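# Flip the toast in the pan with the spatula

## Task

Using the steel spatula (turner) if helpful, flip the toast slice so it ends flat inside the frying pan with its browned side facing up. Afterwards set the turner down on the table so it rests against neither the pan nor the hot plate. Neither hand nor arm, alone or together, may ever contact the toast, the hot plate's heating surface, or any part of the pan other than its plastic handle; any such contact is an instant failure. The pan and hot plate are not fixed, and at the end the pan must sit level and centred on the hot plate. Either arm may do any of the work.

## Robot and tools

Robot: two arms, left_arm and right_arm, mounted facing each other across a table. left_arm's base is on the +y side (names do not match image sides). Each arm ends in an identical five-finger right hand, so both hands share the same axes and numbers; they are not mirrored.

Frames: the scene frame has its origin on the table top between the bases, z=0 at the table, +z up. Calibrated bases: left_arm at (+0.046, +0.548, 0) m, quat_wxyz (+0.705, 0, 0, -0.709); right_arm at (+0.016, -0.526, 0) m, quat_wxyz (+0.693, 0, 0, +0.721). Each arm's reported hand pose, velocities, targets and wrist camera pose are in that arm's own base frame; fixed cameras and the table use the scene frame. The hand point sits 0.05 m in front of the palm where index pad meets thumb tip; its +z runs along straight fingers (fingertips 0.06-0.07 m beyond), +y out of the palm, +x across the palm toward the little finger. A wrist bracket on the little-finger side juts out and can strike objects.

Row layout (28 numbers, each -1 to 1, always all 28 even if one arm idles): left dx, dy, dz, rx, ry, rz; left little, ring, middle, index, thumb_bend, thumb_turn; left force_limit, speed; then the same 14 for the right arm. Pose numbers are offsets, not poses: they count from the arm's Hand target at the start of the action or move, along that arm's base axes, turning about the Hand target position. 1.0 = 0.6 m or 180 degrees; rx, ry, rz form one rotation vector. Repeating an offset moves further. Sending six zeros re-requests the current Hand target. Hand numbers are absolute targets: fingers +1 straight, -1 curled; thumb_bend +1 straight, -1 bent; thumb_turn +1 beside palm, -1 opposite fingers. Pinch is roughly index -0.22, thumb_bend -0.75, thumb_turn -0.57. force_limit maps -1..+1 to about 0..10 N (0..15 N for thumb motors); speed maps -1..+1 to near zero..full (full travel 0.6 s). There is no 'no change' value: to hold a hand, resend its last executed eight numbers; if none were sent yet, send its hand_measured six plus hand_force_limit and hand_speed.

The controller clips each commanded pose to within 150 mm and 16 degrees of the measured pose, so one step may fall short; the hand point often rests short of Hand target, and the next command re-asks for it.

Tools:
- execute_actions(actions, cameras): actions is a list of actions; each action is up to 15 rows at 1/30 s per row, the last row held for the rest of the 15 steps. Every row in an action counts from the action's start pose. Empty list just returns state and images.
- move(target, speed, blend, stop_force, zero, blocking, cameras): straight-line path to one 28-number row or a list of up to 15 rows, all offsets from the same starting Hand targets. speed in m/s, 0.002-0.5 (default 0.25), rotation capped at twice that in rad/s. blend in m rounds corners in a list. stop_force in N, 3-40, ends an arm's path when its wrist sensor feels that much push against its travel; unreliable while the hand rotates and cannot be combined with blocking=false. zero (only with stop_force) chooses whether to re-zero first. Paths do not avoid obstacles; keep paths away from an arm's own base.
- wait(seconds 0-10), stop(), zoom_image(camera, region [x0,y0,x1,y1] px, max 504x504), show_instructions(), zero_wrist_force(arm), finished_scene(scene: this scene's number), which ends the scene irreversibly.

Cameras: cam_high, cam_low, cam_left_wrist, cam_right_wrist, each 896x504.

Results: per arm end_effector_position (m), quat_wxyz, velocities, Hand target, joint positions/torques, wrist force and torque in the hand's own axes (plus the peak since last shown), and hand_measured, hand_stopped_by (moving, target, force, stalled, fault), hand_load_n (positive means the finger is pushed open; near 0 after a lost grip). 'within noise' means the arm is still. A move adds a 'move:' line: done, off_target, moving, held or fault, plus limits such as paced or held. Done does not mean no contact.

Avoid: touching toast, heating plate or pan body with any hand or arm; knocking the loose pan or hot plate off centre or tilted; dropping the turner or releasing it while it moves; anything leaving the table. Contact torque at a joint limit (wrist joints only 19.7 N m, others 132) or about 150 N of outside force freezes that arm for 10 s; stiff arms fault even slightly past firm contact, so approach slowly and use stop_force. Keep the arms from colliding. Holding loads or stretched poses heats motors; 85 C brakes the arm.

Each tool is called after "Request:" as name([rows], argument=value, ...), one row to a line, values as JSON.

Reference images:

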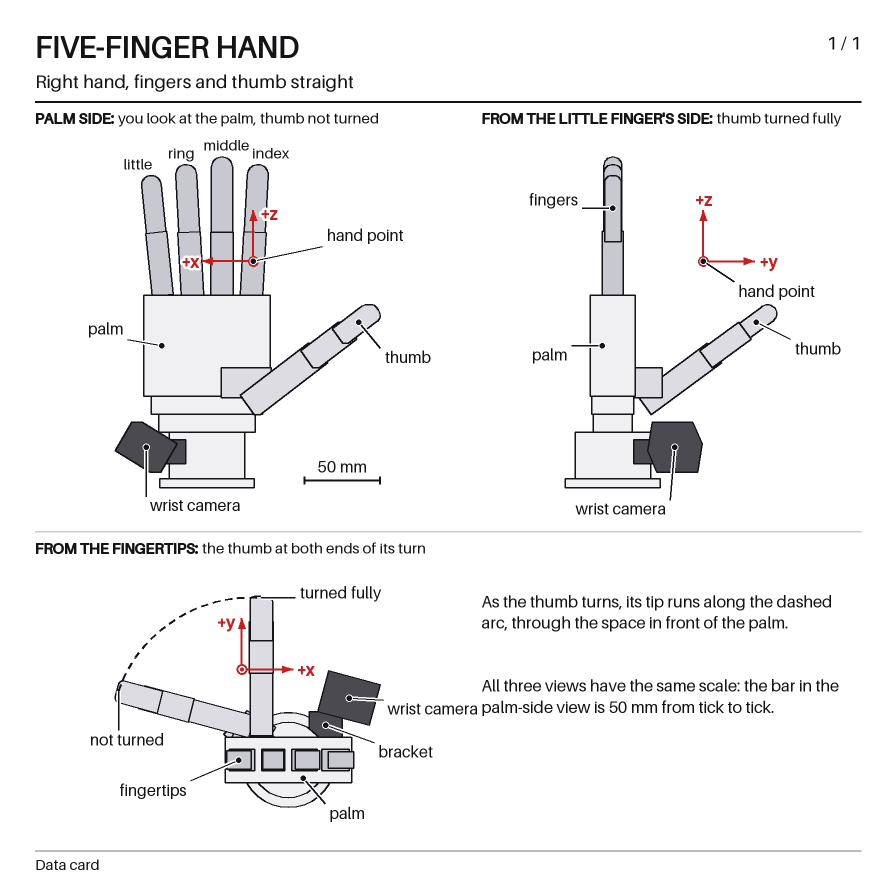

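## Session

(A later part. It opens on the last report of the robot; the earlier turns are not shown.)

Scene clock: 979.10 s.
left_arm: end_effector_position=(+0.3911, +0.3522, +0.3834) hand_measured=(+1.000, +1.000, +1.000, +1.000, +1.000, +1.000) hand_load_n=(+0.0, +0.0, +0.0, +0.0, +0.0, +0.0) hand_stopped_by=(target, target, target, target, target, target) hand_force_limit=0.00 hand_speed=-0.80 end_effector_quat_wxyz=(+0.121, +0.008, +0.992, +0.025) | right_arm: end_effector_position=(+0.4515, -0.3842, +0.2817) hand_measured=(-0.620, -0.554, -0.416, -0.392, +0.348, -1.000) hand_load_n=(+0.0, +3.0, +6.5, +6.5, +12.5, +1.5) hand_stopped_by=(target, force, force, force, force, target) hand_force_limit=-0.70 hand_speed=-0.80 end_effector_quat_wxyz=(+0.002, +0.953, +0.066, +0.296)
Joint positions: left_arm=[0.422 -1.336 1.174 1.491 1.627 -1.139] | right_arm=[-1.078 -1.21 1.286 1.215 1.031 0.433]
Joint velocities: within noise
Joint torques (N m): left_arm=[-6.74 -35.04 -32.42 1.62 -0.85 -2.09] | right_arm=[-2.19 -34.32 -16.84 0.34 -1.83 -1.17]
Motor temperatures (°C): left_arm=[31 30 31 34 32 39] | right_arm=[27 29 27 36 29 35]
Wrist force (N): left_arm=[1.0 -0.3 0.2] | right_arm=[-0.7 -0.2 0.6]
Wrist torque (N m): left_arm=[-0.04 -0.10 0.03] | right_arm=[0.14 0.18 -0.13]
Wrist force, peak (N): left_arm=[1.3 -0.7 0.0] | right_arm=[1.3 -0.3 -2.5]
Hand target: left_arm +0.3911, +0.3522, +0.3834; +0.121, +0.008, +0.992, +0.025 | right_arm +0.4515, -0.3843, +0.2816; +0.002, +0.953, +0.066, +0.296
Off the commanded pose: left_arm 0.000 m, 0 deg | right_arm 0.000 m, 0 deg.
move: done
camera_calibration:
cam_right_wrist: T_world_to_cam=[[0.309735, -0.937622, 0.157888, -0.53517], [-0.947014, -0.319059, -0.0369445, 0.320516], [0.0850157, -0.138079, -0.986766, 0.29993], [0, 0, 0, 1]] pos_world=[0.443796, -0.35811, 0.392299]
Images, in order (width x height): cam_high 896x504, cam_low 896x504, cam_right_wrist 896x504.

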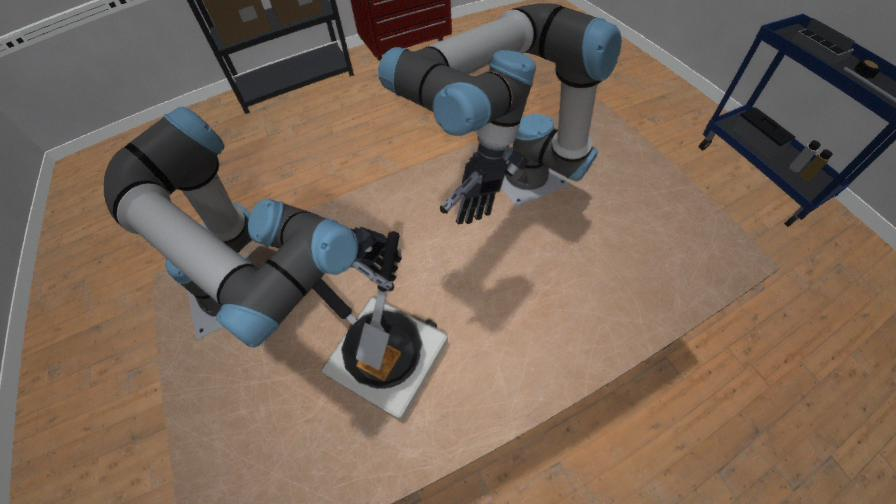

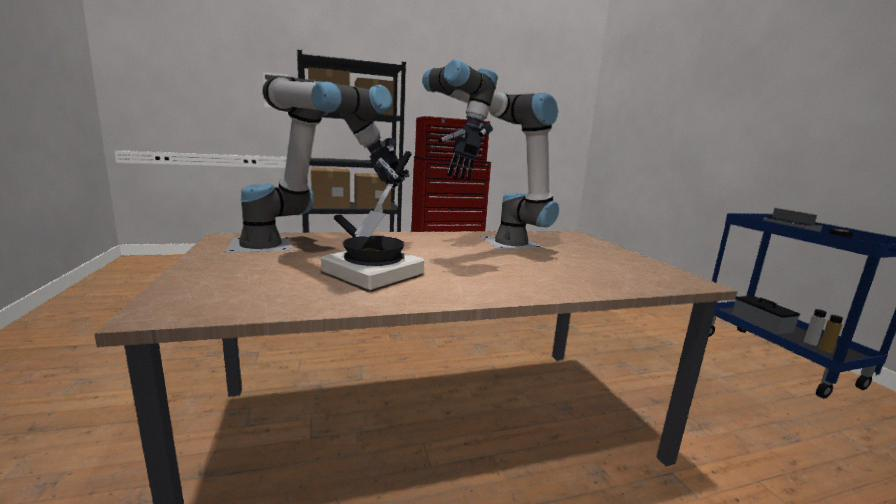

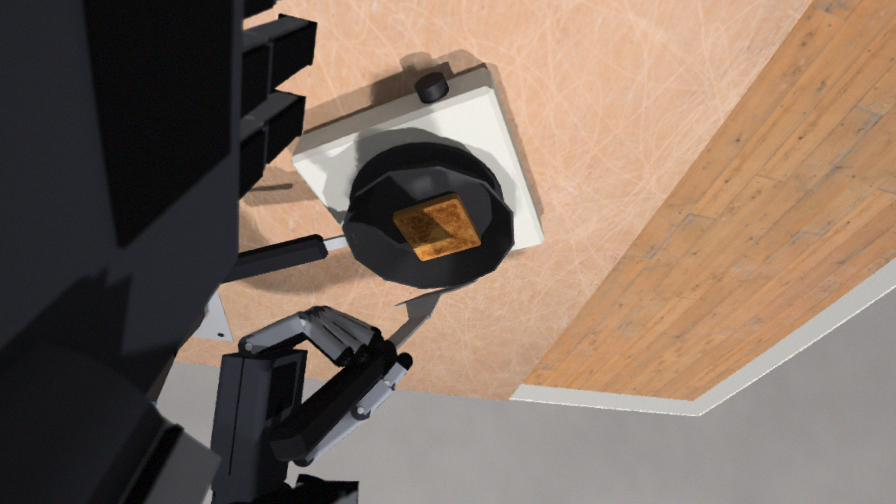

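Request:
move([
  [0,0,0,0,0,0,1,1,1,1,1,1,0,-0.8, -0.0619,-0.04,0.0572,0.0407,-0.063,0, -0.62,-0.62,-0.64,-0.64,-0.06,-1,-0.7,-0.8],
  [0,0,0,0,0,0,1,1,1,1,1,1,0,-0.8, -0.1332,-0.0859,0.0425,0.0813,-0.126,0, -0.62,-0.62,-0.64,-0.64,-0.06,-1,-0.7,-0.8],
], speed=0.08, blend=0.01, cameras=["cam_high","cam_low","cam_right_wrist"])

Request:
zoom_image(camera="cam_right_wrist", region=[360, 160, 560, 320])

Request:
zoom_image(camera="cam_high", region=[330, 290, 430, 392])

Scene clock: 991.43 s.
left_arm: end_effector_position=(+0.3911, +0.3522, +0.3834) hand_measured=(+1.000, +1.000, +1.000, +1.000, +1.000, +1.000) hand_load_n=(+0.0, +0.0, +0.0, +0.0, +0.0, +0.0) hand_stopped_by=(target, target, target, target, target, target) hand_force_limit=0.00 hand_speed=-0.80 end_effector_quat_wxyz=(+0.121, +0.008, +0.992, +0.025) | right_arm: end_effector_position=(+0.3716, -0.4358, +0.3070) hand_measured=(-0.620, -0.554, -0.416, -0.392, +0.348, -1.000) hand_load_n=(+0.0, +4.0, +6.0, +6.0, +13.0, +1.0) hand_stopped_by=(target, force, force, force, force, target) hand_force_limit=-0.70 hand_speed=-0.80 end_effector_quat_wxyz=(-0.106, +0.869, +0.026, +0.483)
Joint positions: left_arm=[0.422 -1.336 1.174 1.491 1.627 -1.139] | right_arm=[-1.486 -1.175 1.46 1.549 0.557 -0.12]
Joint velocities: within noise
Joint torques (N m): left_arm=[-6.23 -34.89 -33.48 1.67 -0.65 -1.92] | right_arm=[5.82 -46.74 -30.77 1.07 -1.05 -0.55]
Motor temperatures (°C): left_arm=[31 30 31 34 32 39] | right_arm=[27 29 27 36 29 35]
Wrist force (N): left_arm=[1.2 -0.6 0.4] | right_arm=[-1.5 0.0 -0.6]
Wrist torque (N m): left_arm=[-0.09 -0.14 0.03] | right_arm=[0.17 0.25 -0.19]
Wrist force, peak (N): left_arm=[1.2 -0.6 0.4] | right_arm=[-1.9 0.4 -0.8]
Hand target: left_arm +0.3911, +0.3522, +0.3834; +0.121, +0.008, +0.992, +0.025 | right_arm +0.3716, -0.4358, +0.3071; -0.106, +0.869, +0.026, +0.483
Off the commanded pose: left_arm 0.000 m, 0 deg | right_arm 0.000 m, 0 deg.
move: done
camera_calibration:
cam_right_wrist: T_world_to_cam=[[0.272173, -0.961849, 0.0277207, -0.519393], [-0.844324, -0.252537, -0.472591, 0.353881], [0.461562, 0.105221, -0.880846, 0.258218], [0, 0, 0, 1]] pos_world=[0.320971, -0.43738, 0.40909]
Images, in order (width x height): cam_high 896x504, cam_low 896x504, cam_right_wrist 896x504.

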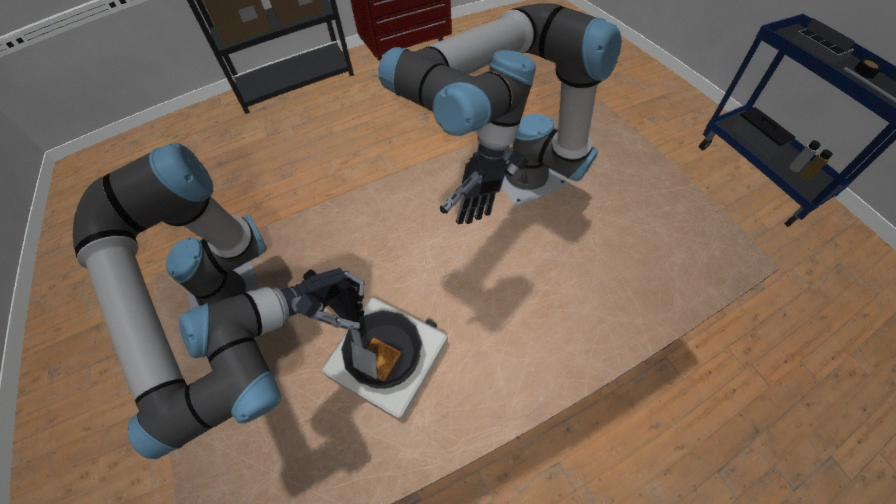

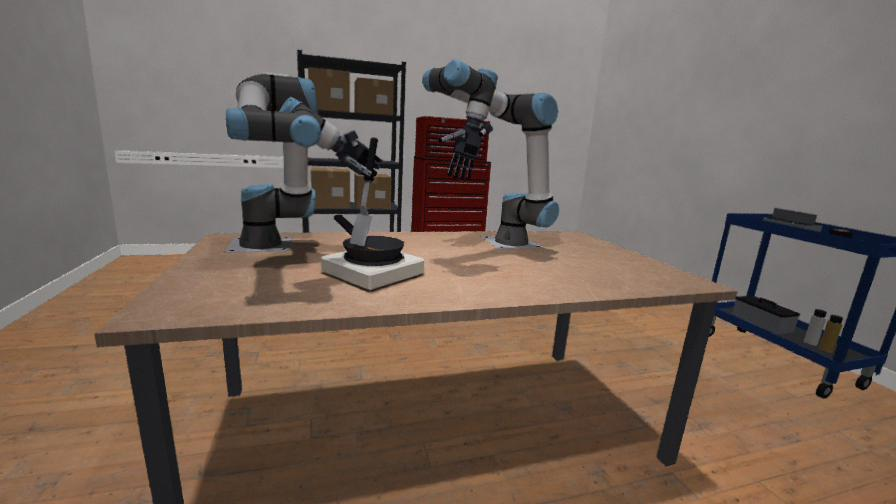

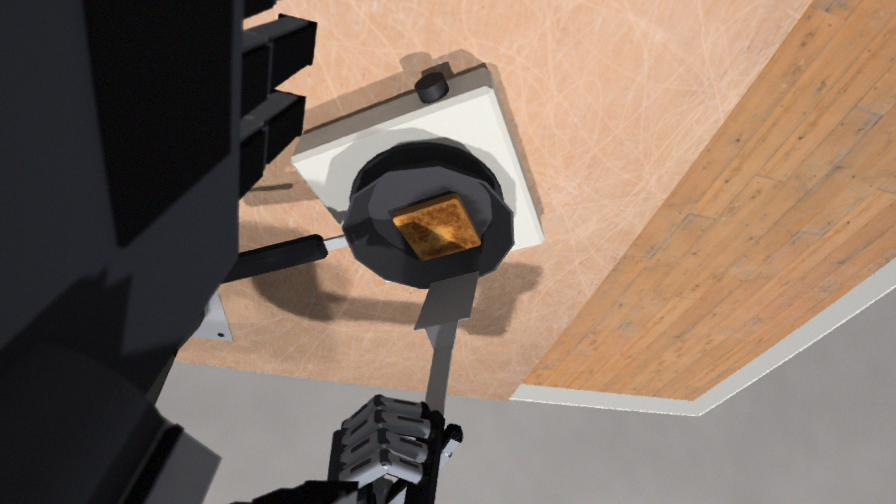

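Scaled by 2.520 from the camera's 896x504 image, which has a finer 1280x720 frame.

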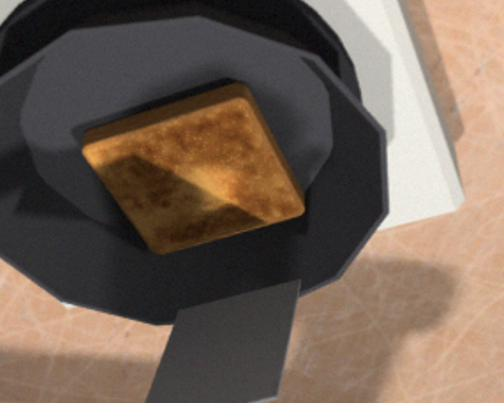

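Scaled by 4.941 from the camera's 896x504 image, which has a finer 1280x720 frame.

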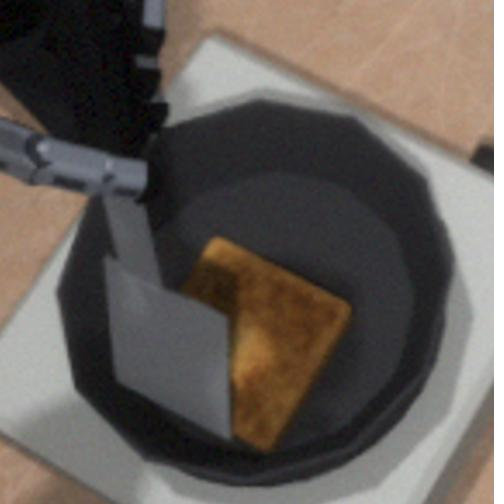

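Request:
move([
  [0,0,0,0,0,0,1,1,1,1,1,1,0,-0.8, 0.0042,0.0027,0,0,0,0, -0.62,-0.62,-0.64,-0.64,-0.06,-1,-0.7,-0.8],
  [0,0,0,0,0,0,1,1,1,1,1,1,0,-0.8, 0.0042,0.0027,-0.0750,0,0,0, -0.62,-0.62,-0.64,-0.64,-0.06,-1,-0.7,-0.8],
], speed=0.015, stop_force=3, cameras=["cam_high","cam_low","cam_right_wrist"])

Request:
zoom_image(camera="cam_right_wrist", region=[360, 160, 560, 320])

Request:
zoom_image(camera="cam_high", region=[330, 290, 430, 392])

Scene clock: 999.23 s.
left_arm: end_effector_position=(+0.3911, +0.3522, +0.3834) hand_measured=(+1.000, +1.000, +1.000, +1.000, +1.000, +1.000) hand_load_n=(+0.0, +0.0, +0.0, +0.0, -0.5, +0.0) hand_stopped_by=(target, target, target, target, target, target) hand_force_limit=0.00 hand_speed=-0.80 end_effector_quat_wxyz=(+0.121, +0.008, +0.992, +0.025) | right_arm: end_effector_position=(+0.3741, -0.4342, +0.2636) hand_measured=(-0.620, -0.554, -0.416, -0.392, +0.348, -1.000) hand_load_n=(+0.0, +1.5, +5.5, +7.0, +13.5, +2.5) hand_stopped_by=(target, force, force, force, force, target) hand_force_limit=-0.70 hand_speed=-0.80 end_effector_quat_wxyz=(-0.106, +0.869, +0.026, +0.483)
Joint positions: left_arm=[0.422 -1.336 1.174 1.491 1.627 -1.139] | right_arm=[-1.48 -1.143 1.528 1.439 0.556 -0.11]
Joint velocities: within noise
Joint torques (N m): left_arm=[-5.94 -34.13 -31 1.62 -0.7 -2.06] | right_arm=[-8.55 -47.06 -28.63 6.67 -0.72 -1.07]
Motor temperatures (°C): left_arm=[31 30 31 34 32 39] | right_arm=[27 29 27 36 29 35]
Wrist force (N): left_arm=[0.8 -0.3 0.4] | right_arm=[1.6 -0.5 -0.8]
Wrist torque (N m): left_arm=[-0.05 -0.07 0.02] | right_arm=[0.25 0.25 -0.12]
Wrist force, peak (N): left_arm=[1.3 -0.4 0.5] | right_arm=[8.7 -1.9 -2.9]
Hand target: left_arm +0.3911, +0.3522, +0.3834; +0.121, +0.008, +0.992, +0.025 | right_arm +0.3741, -0.4342, +0.2636; -0.106, +0.869, +0.026, +0.483 (not the last commanded pose)
Off the commanded pose: left_arm 0.000 m, 0 deg | right_arm 0.002 m, 0 deg.
move: contact (right_arm); path passed 1 of 2 targets
camera_calibration:
cam_right_wrist: T_world_to_cam=[[0.272288, -0.961808, 0.0279988, -0.51742], [-0.844265, -0.252768, -0.472573, 0.335804], [0.461602, 0.105038, -0.880847, 0.218552], [0, 0, 0, 1]] pos_world=[0.32351, -0.435734, 0.36569]
Images, in order (width x height): cam_high 896x504, cam_low 896x504, cam_right_wrist 896x504.

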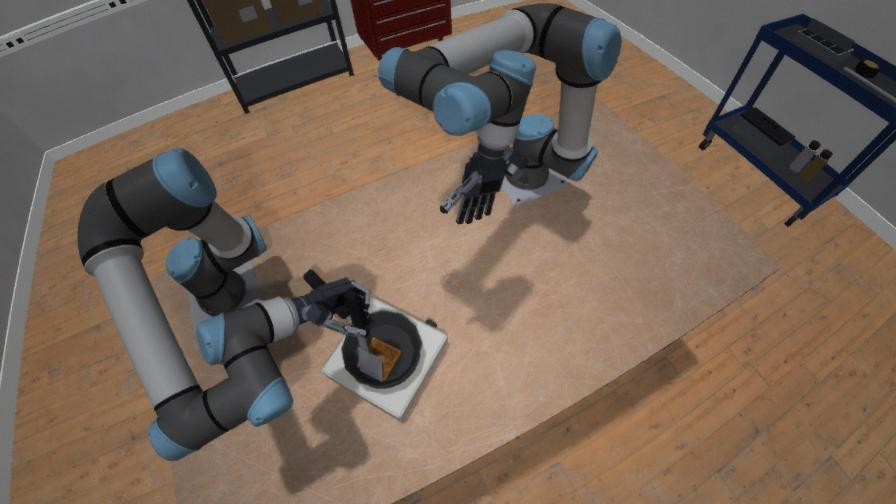

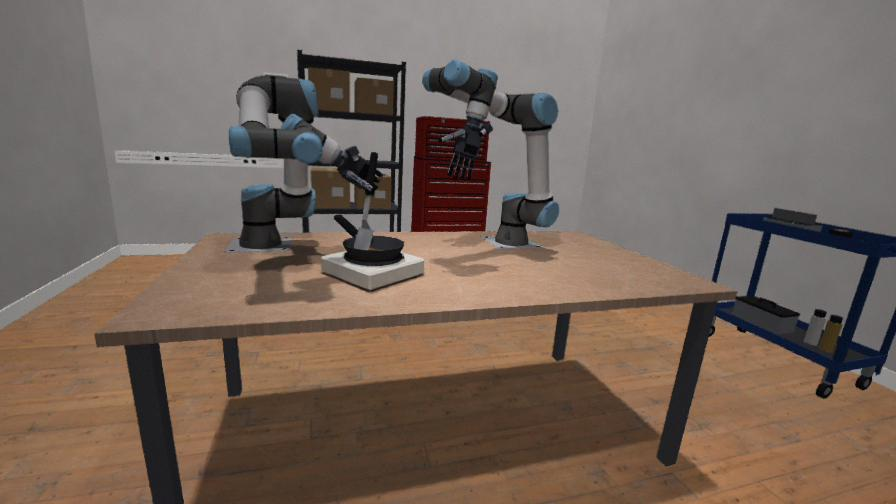

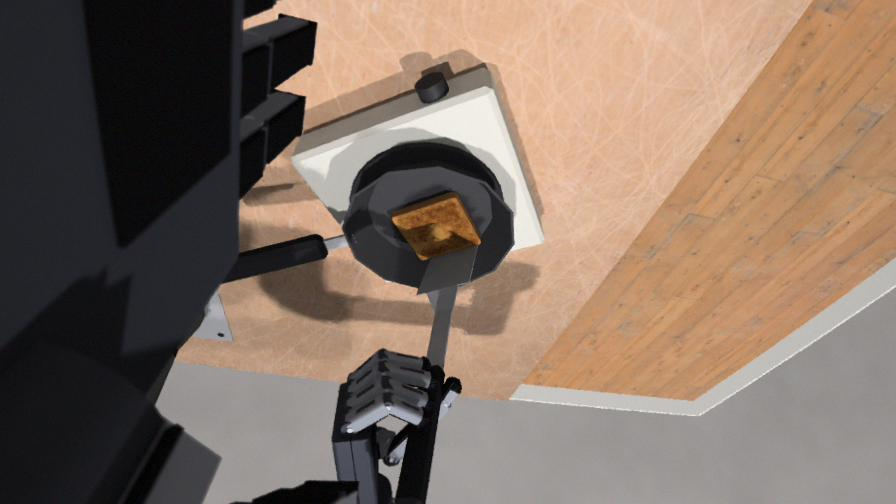

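Scaled by 2.520 from the camera's 896x504 image, which has a finer 1280x720 frame.

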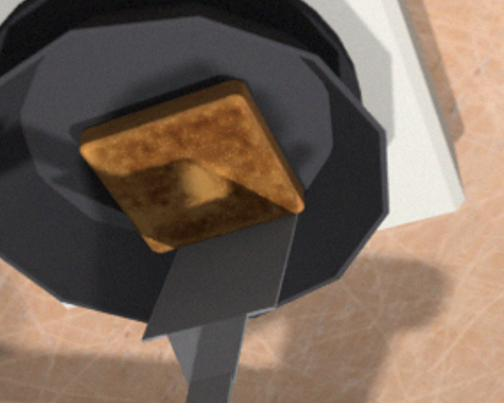

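Scaled by 4.941 from the camera's 896x504 image, which has a finer 1280x720 frame.

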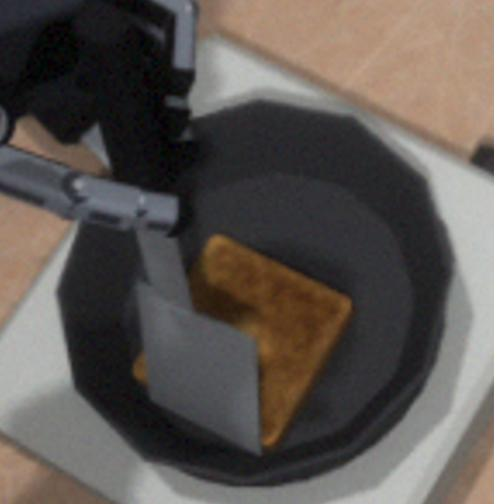

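Request:
move([
  [0,0,0,0,0,0,1,1,1,1,1,1,0,-0.8, 0,0,0.0042,0,0,0, -0.62,-0.62,-0.64,-0.64,-0.06,-1,-0.7,-0.8],
  [0,0,0,0,0,0,1,1,1,1,1,1,0,-0.8, 0.0205,0.0132,0.0042,0,0,0, -0.62,-0.62,-0.64,-0.64,-0.06,-1,-0.7,-0.8],
], speed=0.02, cameras=["cam_high","cam_low","cam_right_wrist"])

Request:
zoom_image(camera="cam_right_wrist", region=[360, 160, 560, 320])

Request:
zoom_image(camera="cam_high", region=[330, 290, 430, 392])

Scene clock: 1002.30 s.
left_arm: end_effector_position=(+0.3911, +0.3522, +0.3834) hand_measured=(+1.000, +1.000, +1.000, +1.000, +1.000, +1.000) hand_load_n=(+0.0, +0.0, +0.0, +0.0, +0.0, +0.0) hand_stopped_by=(target, target, target, target, target, target) hand_force_limit=0.00 hand_speed=-0.80 end_effector_quat_wxyz=(+0.121, +0.008, +0.992, +0.025) | right_arm: end_effector_position=(+0.3865, -0.4262, +0.2662) hand_measured=(-0.620, -0.554, -0.416, -0.392, +0.348, -1.000) hand_load_n=(+0.0, +4.5, +6.5, +5.5, +13.0, +1.0) hand_stopped_by=(target, force, force, force, force, target) hand_force_limit=-0.70 hand_speed=-0.80 end_effector_quat_wxyz=(-0.105, +0.869, +0.026, +0.483) end_effector_velocity=(+0.000, +0.000, +0.001) end_effector_angular_velocity=(-0.002, -0.001, +0.002)
Joint positions: left_arm=[0.422 -1.336 1.174 1.491 1.627 -1.139] | right_arm=[-1.45 -1.153 1.522 1.407 0.549 -0.055]
Joint velocities: left_arm=[within noise] | right_arm=[-0.001 -0.001 0 0.003 0 -0.005]
Joint torques (N m): left_arm=[-7.11 -33.53 -31.7 1.54 -0.62 -2.06] | right_arm=[-7.77 -40.79 -28.45 6.59 -2.94 -1.25]
Motor temperatures (°C): left_arm=[31 30 31 34 32 39] | right_arm=[27 29 27 36 29 35]
Wrist force (N): left_arm=[1.4 -0.2 0.5] | right_arm=[-1.3 0.0 -1.2]
Wrist torque (N m): left_arm=[-0.04 -0.18 0.07] | right_arm=[0.22 0.22 -0.16]
Wrist force, peak (N): left_arm=[1.4 -0.2 0.5] | right_arm=[1.9 -0.8 -1.2]
Hand target: left_arm +0.3911, +0.3522, +0.3834; +0.121, +0.008, +0.992, +0.025 | right_arm +0.3864, -0.4263, +0.2661; -0.106, +0.869, +0.026, +0.483
Off the commanded pose: left_arm 0.000 m, 0 deg | right_arm 0.000 m, 0 deg.
move: done
camera_calibration:
cam_right_wrist: T_world_to_cam=[[0.272373, -0.961773, 0.0283879, -0.513349], [-0.844186, -0.253021, -0.472579, 0.349345], [0.461696, 0.104753, -0.880831, 0.214082], [0, 0, 0, 1]] pos_world=[0.335894, -0.427759, 0.368236]
Images, in order (width x height): cam_high 896x504, cam_low 896x504, cam_right_wrist 896x504.

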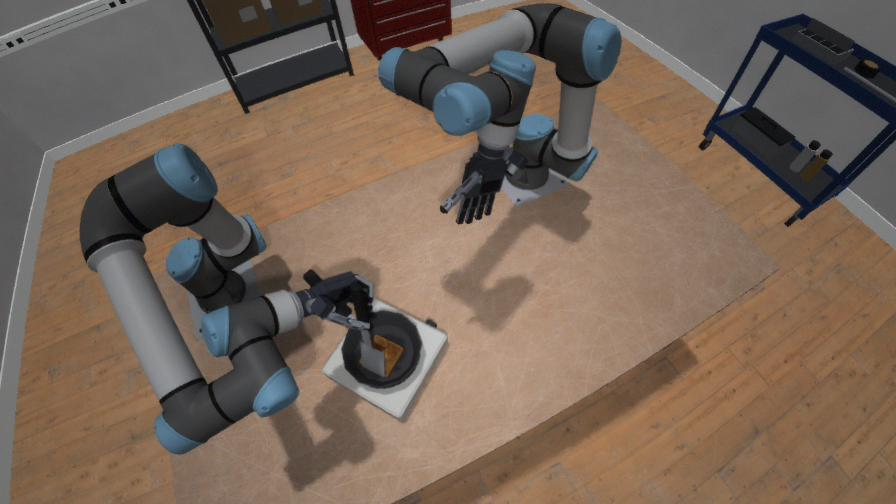

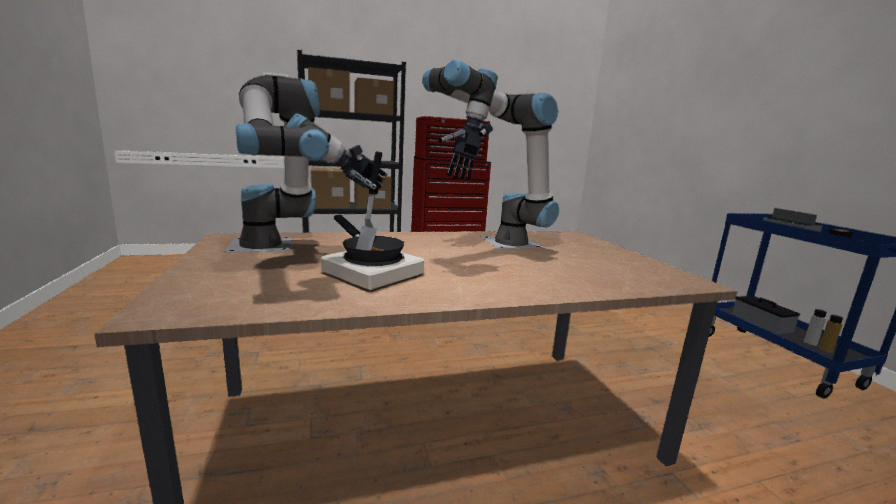

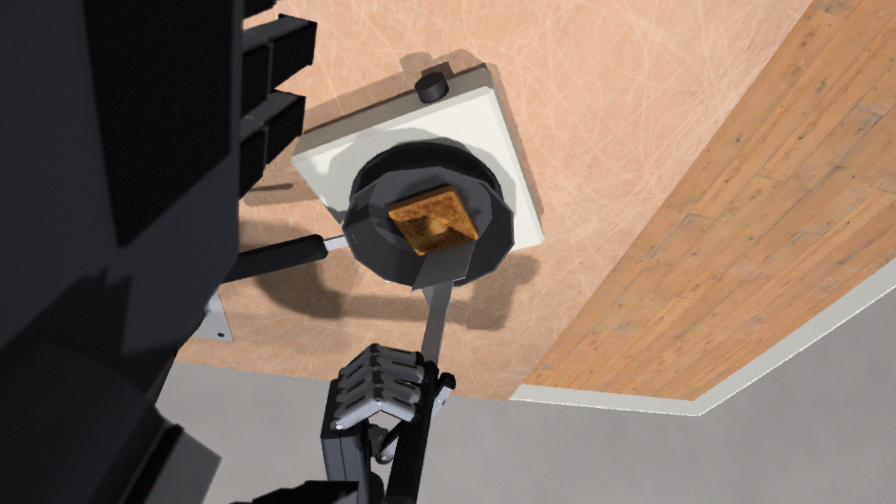

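Scaled by 2.520 from the camera's 896x504 image, which has a finer 1280x720 frame.

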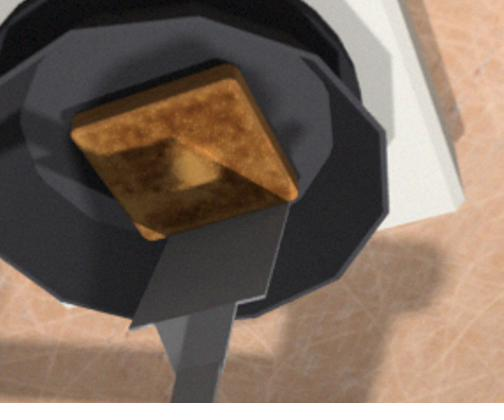

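Scaled by 4.941 from the camera's 896x504 image, which has a finer 1280x720 frame.

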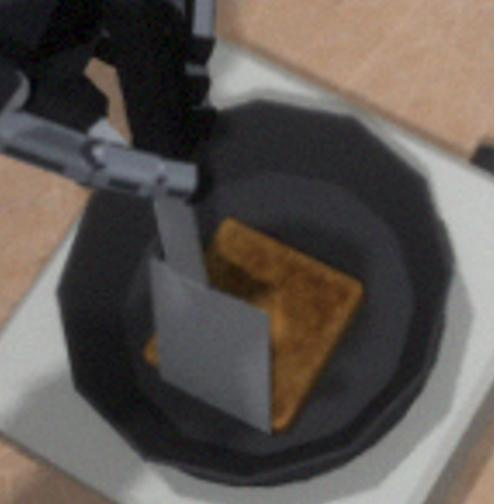

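Request:
move([
  [0,0,0,0,0,0,1,1,1,1,1,1,0,-0.8, 0.0098,0.0063,0,0,0,0, -0.62,-0.62,-0.64,-0.64,-0.06,-1,-0.7,-0.8],
  [0,0,0,0,0,0,1,1,1,1,1,1,0,-0.8, 0.007,0.0045,0.0167,0,0,0, -0.62,-0.62,-0.64,-0.64,-0.06,-1,-0.7,-0.8],
  [0,0,0,0,0,0,1,1,1,1,1,1,0,-0.8, 0.007,0.0045,0.2,0,0,0, -0.62,-0.62,-0.64,-0.64,-0.06,-1,-0.7,-0.8],
], speed=[0.02,0.03,0.1], cameras=["cam_high","cam_low","cam_right_wrist"])

Request:
zoom_image(camera="cam_right_wrist", region=[360, 160, 520, 280])

Request:
zoom_image(camera="cam_high", region=[330, 290, 430, 392])

Scene clock: 1005.90 s.
left_arm: end_effector_position=(+0.3911, +0.3522, +0.3834) hand_measured=(+1.000, +1.000, +1.000, +1.000, +1.000, +1.000) hand_load_n=(+0.0, +0.0, +0.0, +0.0, +0.0, +0.0) hand_stopped_by=(target, target, target, target, target, target) hand_force_limit=0.00 hand_speed=-0.80 end_effector_quat_wxyz=(+0.121, +0.008, +0.992, +0.025) | right_arm: end_effector_position=(+0.3906, -0.4236, +0.3861) hand_measured=(-0.620, -0.554, -0.416, -0.392, +0.348, -1.000) hand_load_n=(+0.0, +4.0, +6.0, +5.5, +13.0, +1.0) hand_stopped_by=(target, force, force, force, force, target) hand_force_limit=-0.70 hand_speed=-0.80 end_effector_quat_wxyz=(-0.106, +0.869, +0.026, +0.483)
Joint positions: left_arm=[0.422 -1.336 1.174 1.491 1.627 -1.139] | right_arm=[-1.44 -1.218 1.296 1.682 0.547 -0.036]
Joint velocities: within noise
Joint torques (N m): left_arm=[-6.46 -34.75 -32.25 1.79 -0.59 -2.14] | right_arm=[1.85 -32.09 -24.34 2.27 -0.42 -0.21]
Motor temperatures (°C): left_arm=[31 30 31 34 32 39] | right_arm=[27 29 27 36 29 35]
Wrist force (N): left_arm=[1.1 -0.2 0.7] | right_arm=[-1.6 -0.4 -0.4]
Wrist torque (N m): left_arm=[-0.04 -0.13 0.04] | right_arm=[0.11 0.25 -0.21]
Wrist force, peak (N): left_arm=[1.3 -0.2 0.6] | right_arm=[-2.4 -0.1 -0.2]
Hand target: left_arm +0.3911, +0.3522, +0.3834; +0.121, +0.008, +0.992, +0.025 | right_arm +0.3906, -0.4236, +0.3861; -0.106, +0.869, +0.026, +0.483
Off the commanded pose: left_arm 0.000 m, 0 deg | right_arm 0.000 m, 0 deg.
move: done
camera_calibration:
cam_right_wrist: T_world_to_cam=[[0.272311, -0.961799, 0.0280989, -0.51516], [-0.844239, -0.252833, -0.472584, 0.41029], [0.461635, 0.104968, -0.880837, 0.317689], [0, 0, 0, 1]] pos_world=[0.34001, -0.425093, 0.488205]
Images, in order (width x height): cam_high 896x504, cam_low 896x504, cam_right_wrist 896x504.

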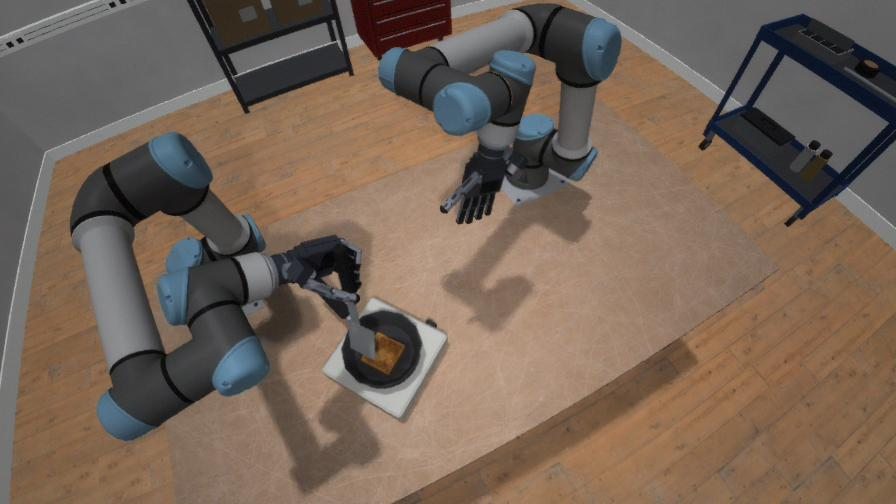

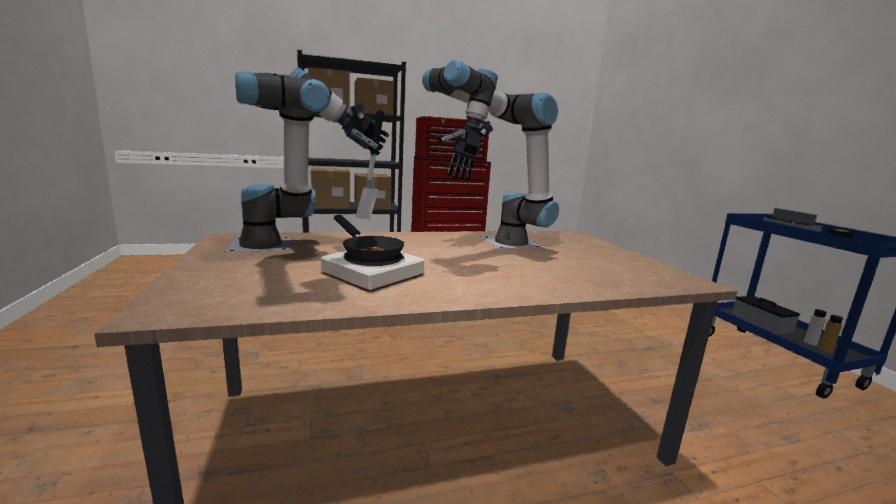

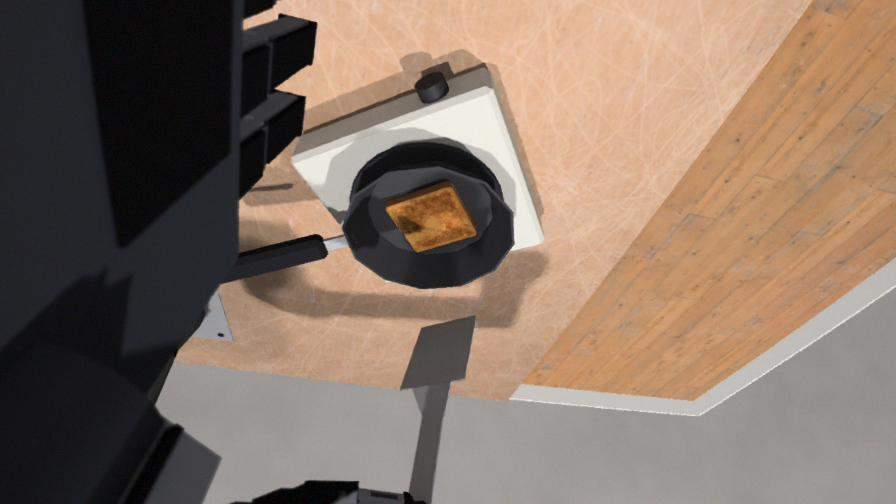

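Scaled by 3.150 from the camera's 896x504 image, which has a finer 1280x720 frame.

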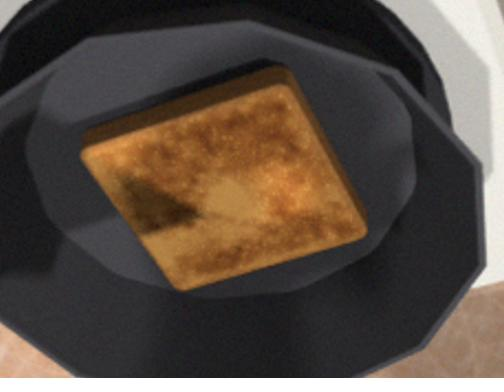

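Scaled by 4.941 from the camera's 896x504 image, which has a finer 1280x720 frame.

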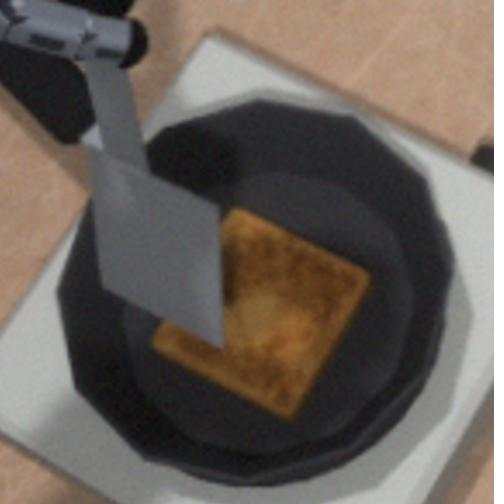

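Request:
move([
  [0,0,0,0,0,0,1,1,1,1,1,1,0,-0.8, 0.3527,0.526,-0.2767,-0.311,0.2433,0.384, -0.62,-0.62,-0.64,-0.64,-0.06,-1,-0.7,-0.8],
], speed=0.15)

Scene clock: 1036.23 s.
left_arm: end_effector_position=(+0.3911, +0.3522, +0.3834) hand_measured=(+1.000, +1.000, +1.000, +1.000, +1.000, +1.000) hand_load_n=(+0.0, +0.0, +0.0, +0.0, +0.0, +0.0) hand_stopped_by=(target, target, target, target, target, target) hand_force_limit=0.00 hand_speed=-0.80 end_effector_quat_wxyz=(+0.121, +0.008, +0.992, +0.025) | right_arm: end_effector_position=(+0.6022, -0.1080, +0.2201) hand_measured=(-0.620, -0.554, -0.416, -0.392, +0.348, -1.000) hand_load_n=(+0.0, +1.5, +6.5, +8.0, +13.0, +1.5) hand_stopped_by=(target, force, force, force, force, target) hand_force_limit=-0.70 hand_speed=-0.80 end_effector_quat_wxyz=(+0.040, +0.758, +0.650, -0.046)
Joint positions: left_arm=[0.422 -1.336 1.174 1.491 1.627 -1.139] | right_arm=[-0.313 -0.952 1.058 1.444 1.691 -0.162]
Joint velocities: within noise
Joint torques (N m): left_arm=[-7.47 -35.04 -30.38 1.78 -0.82 -1.96] | right_arm=[0.66 -52.66 -17.33 0.33 0.56 1.37]
Motor temperatures (°C): left_arm=[31 30 31 34 32 39] | right_arm=[27 29 27 36 29 35]
Wrist force (N): left_arm=[1.0 -0.4 0.4] | right_arm=[0.2 -0.1 0.1]
Wrist torque (N m): left_arm=[-0.06 -0.10 0.03] | right_arm=[0.17 0.11 0.03]
Wrist force, peak (N): left_arm=[1.4 -0.3 0.4] | right_arm=[-1.8 -0.3 -0.3]
Hand target: left_arm +0.3911, +0.3522, +0.3834; +0.121, +0.008, +0.992, +0.025 | right_arm +0.6023, -0.1080, +0.2201; +0.040, +0.758, +0.650, -0.046
Off the commanded pose: left_arm 0.000 m, 0 deg | right_arm 0.000 m, 0 deg.
move: done
camera_calibration:
cam_left_wrist: T_world_to_cam=[[-0.226254, 0.974043, 0.00695467, -0.255009], [0.667136, 0.149755, 0.729728, -0.59804], [0.709745, 0.169744, -0.683702, 0.0363915], [0, 0, 0, 1]] pos_world=[0.315449, 0.331772, 0.463061]
cam_right_wrist: T_world_to_cam=[[0.996818, 0.0696371, -0.0387865, -0.574829], [0.0787746, -0.78629, 0.612815, -0.262134], [0.0121772, -0.61392, -0.789274, 0.213584], [0, 0, 0, 1]] pos_world=[0.591049, -0.0349601, 0.30692]

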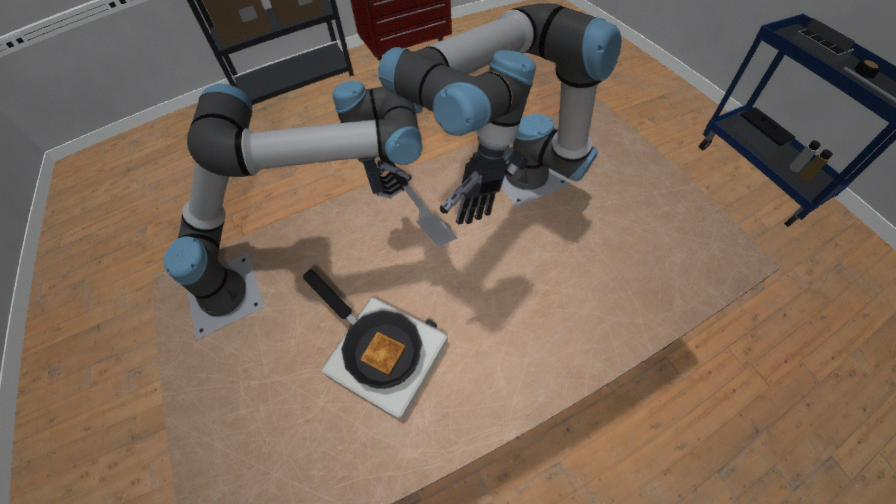

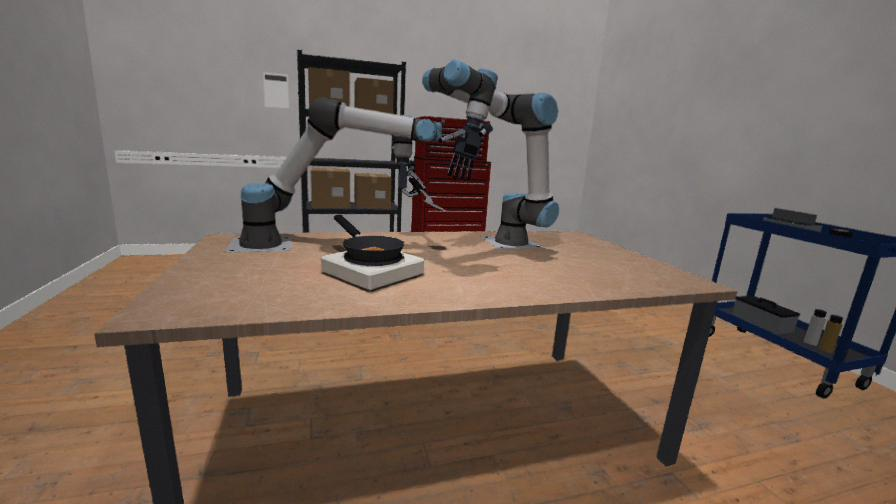

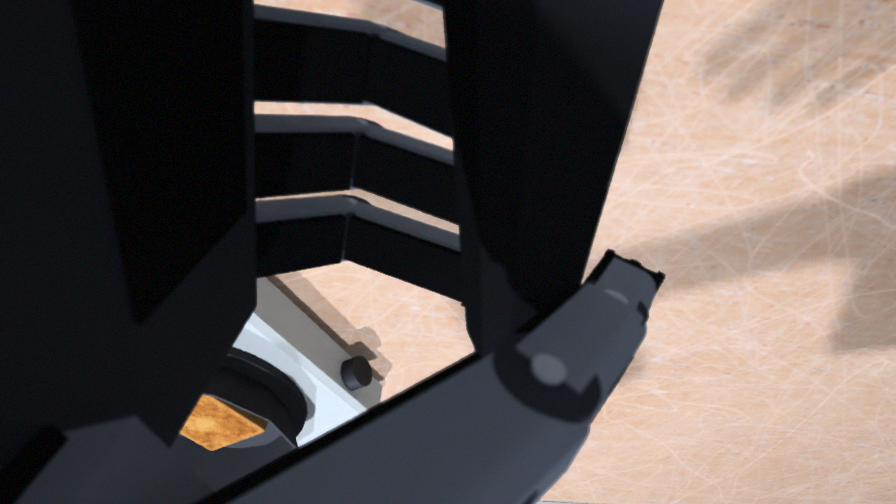

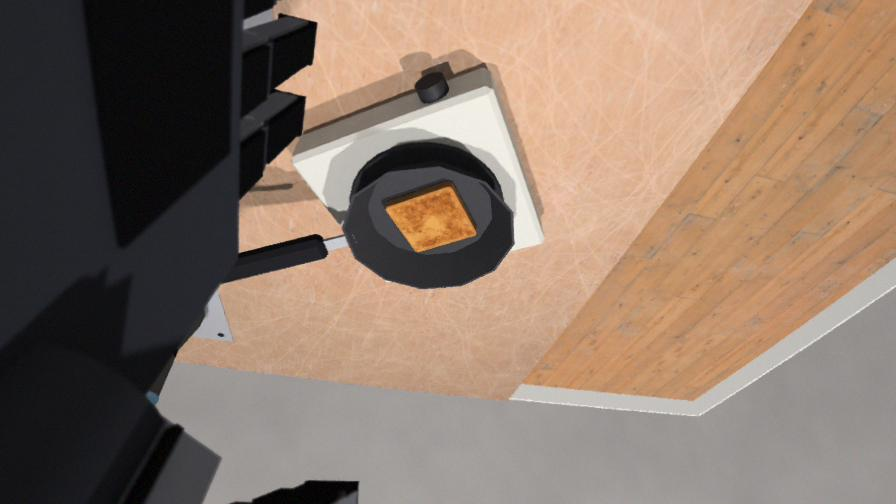

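Request:
zoom_image(camera="cam_high", region=[350, 140, 480, 260])

Request:
zoom_image(camera="cam_low", region=[380, 140, 470, 260])

Scaled by 3.877 from the camera's 896x504 image, which has a finer 1280x720 frame.

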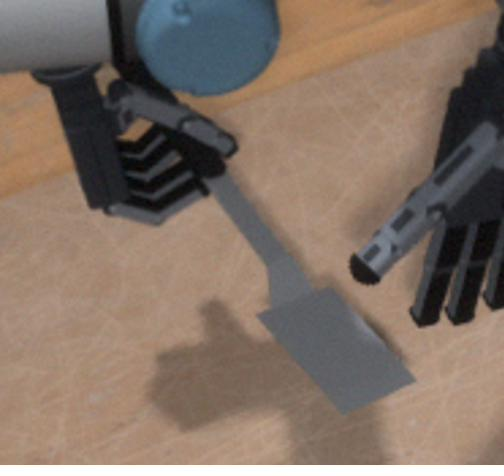

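Scaled by 4.200 from the camera's 896x504 image, which has a finer 1280x720 frame.

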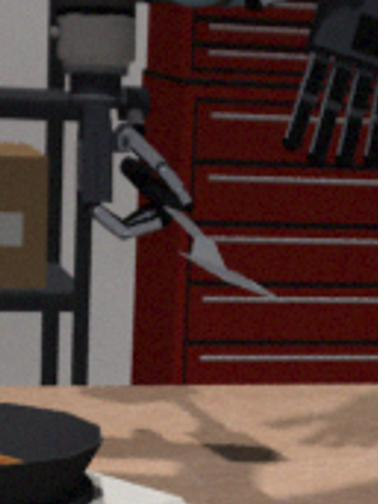

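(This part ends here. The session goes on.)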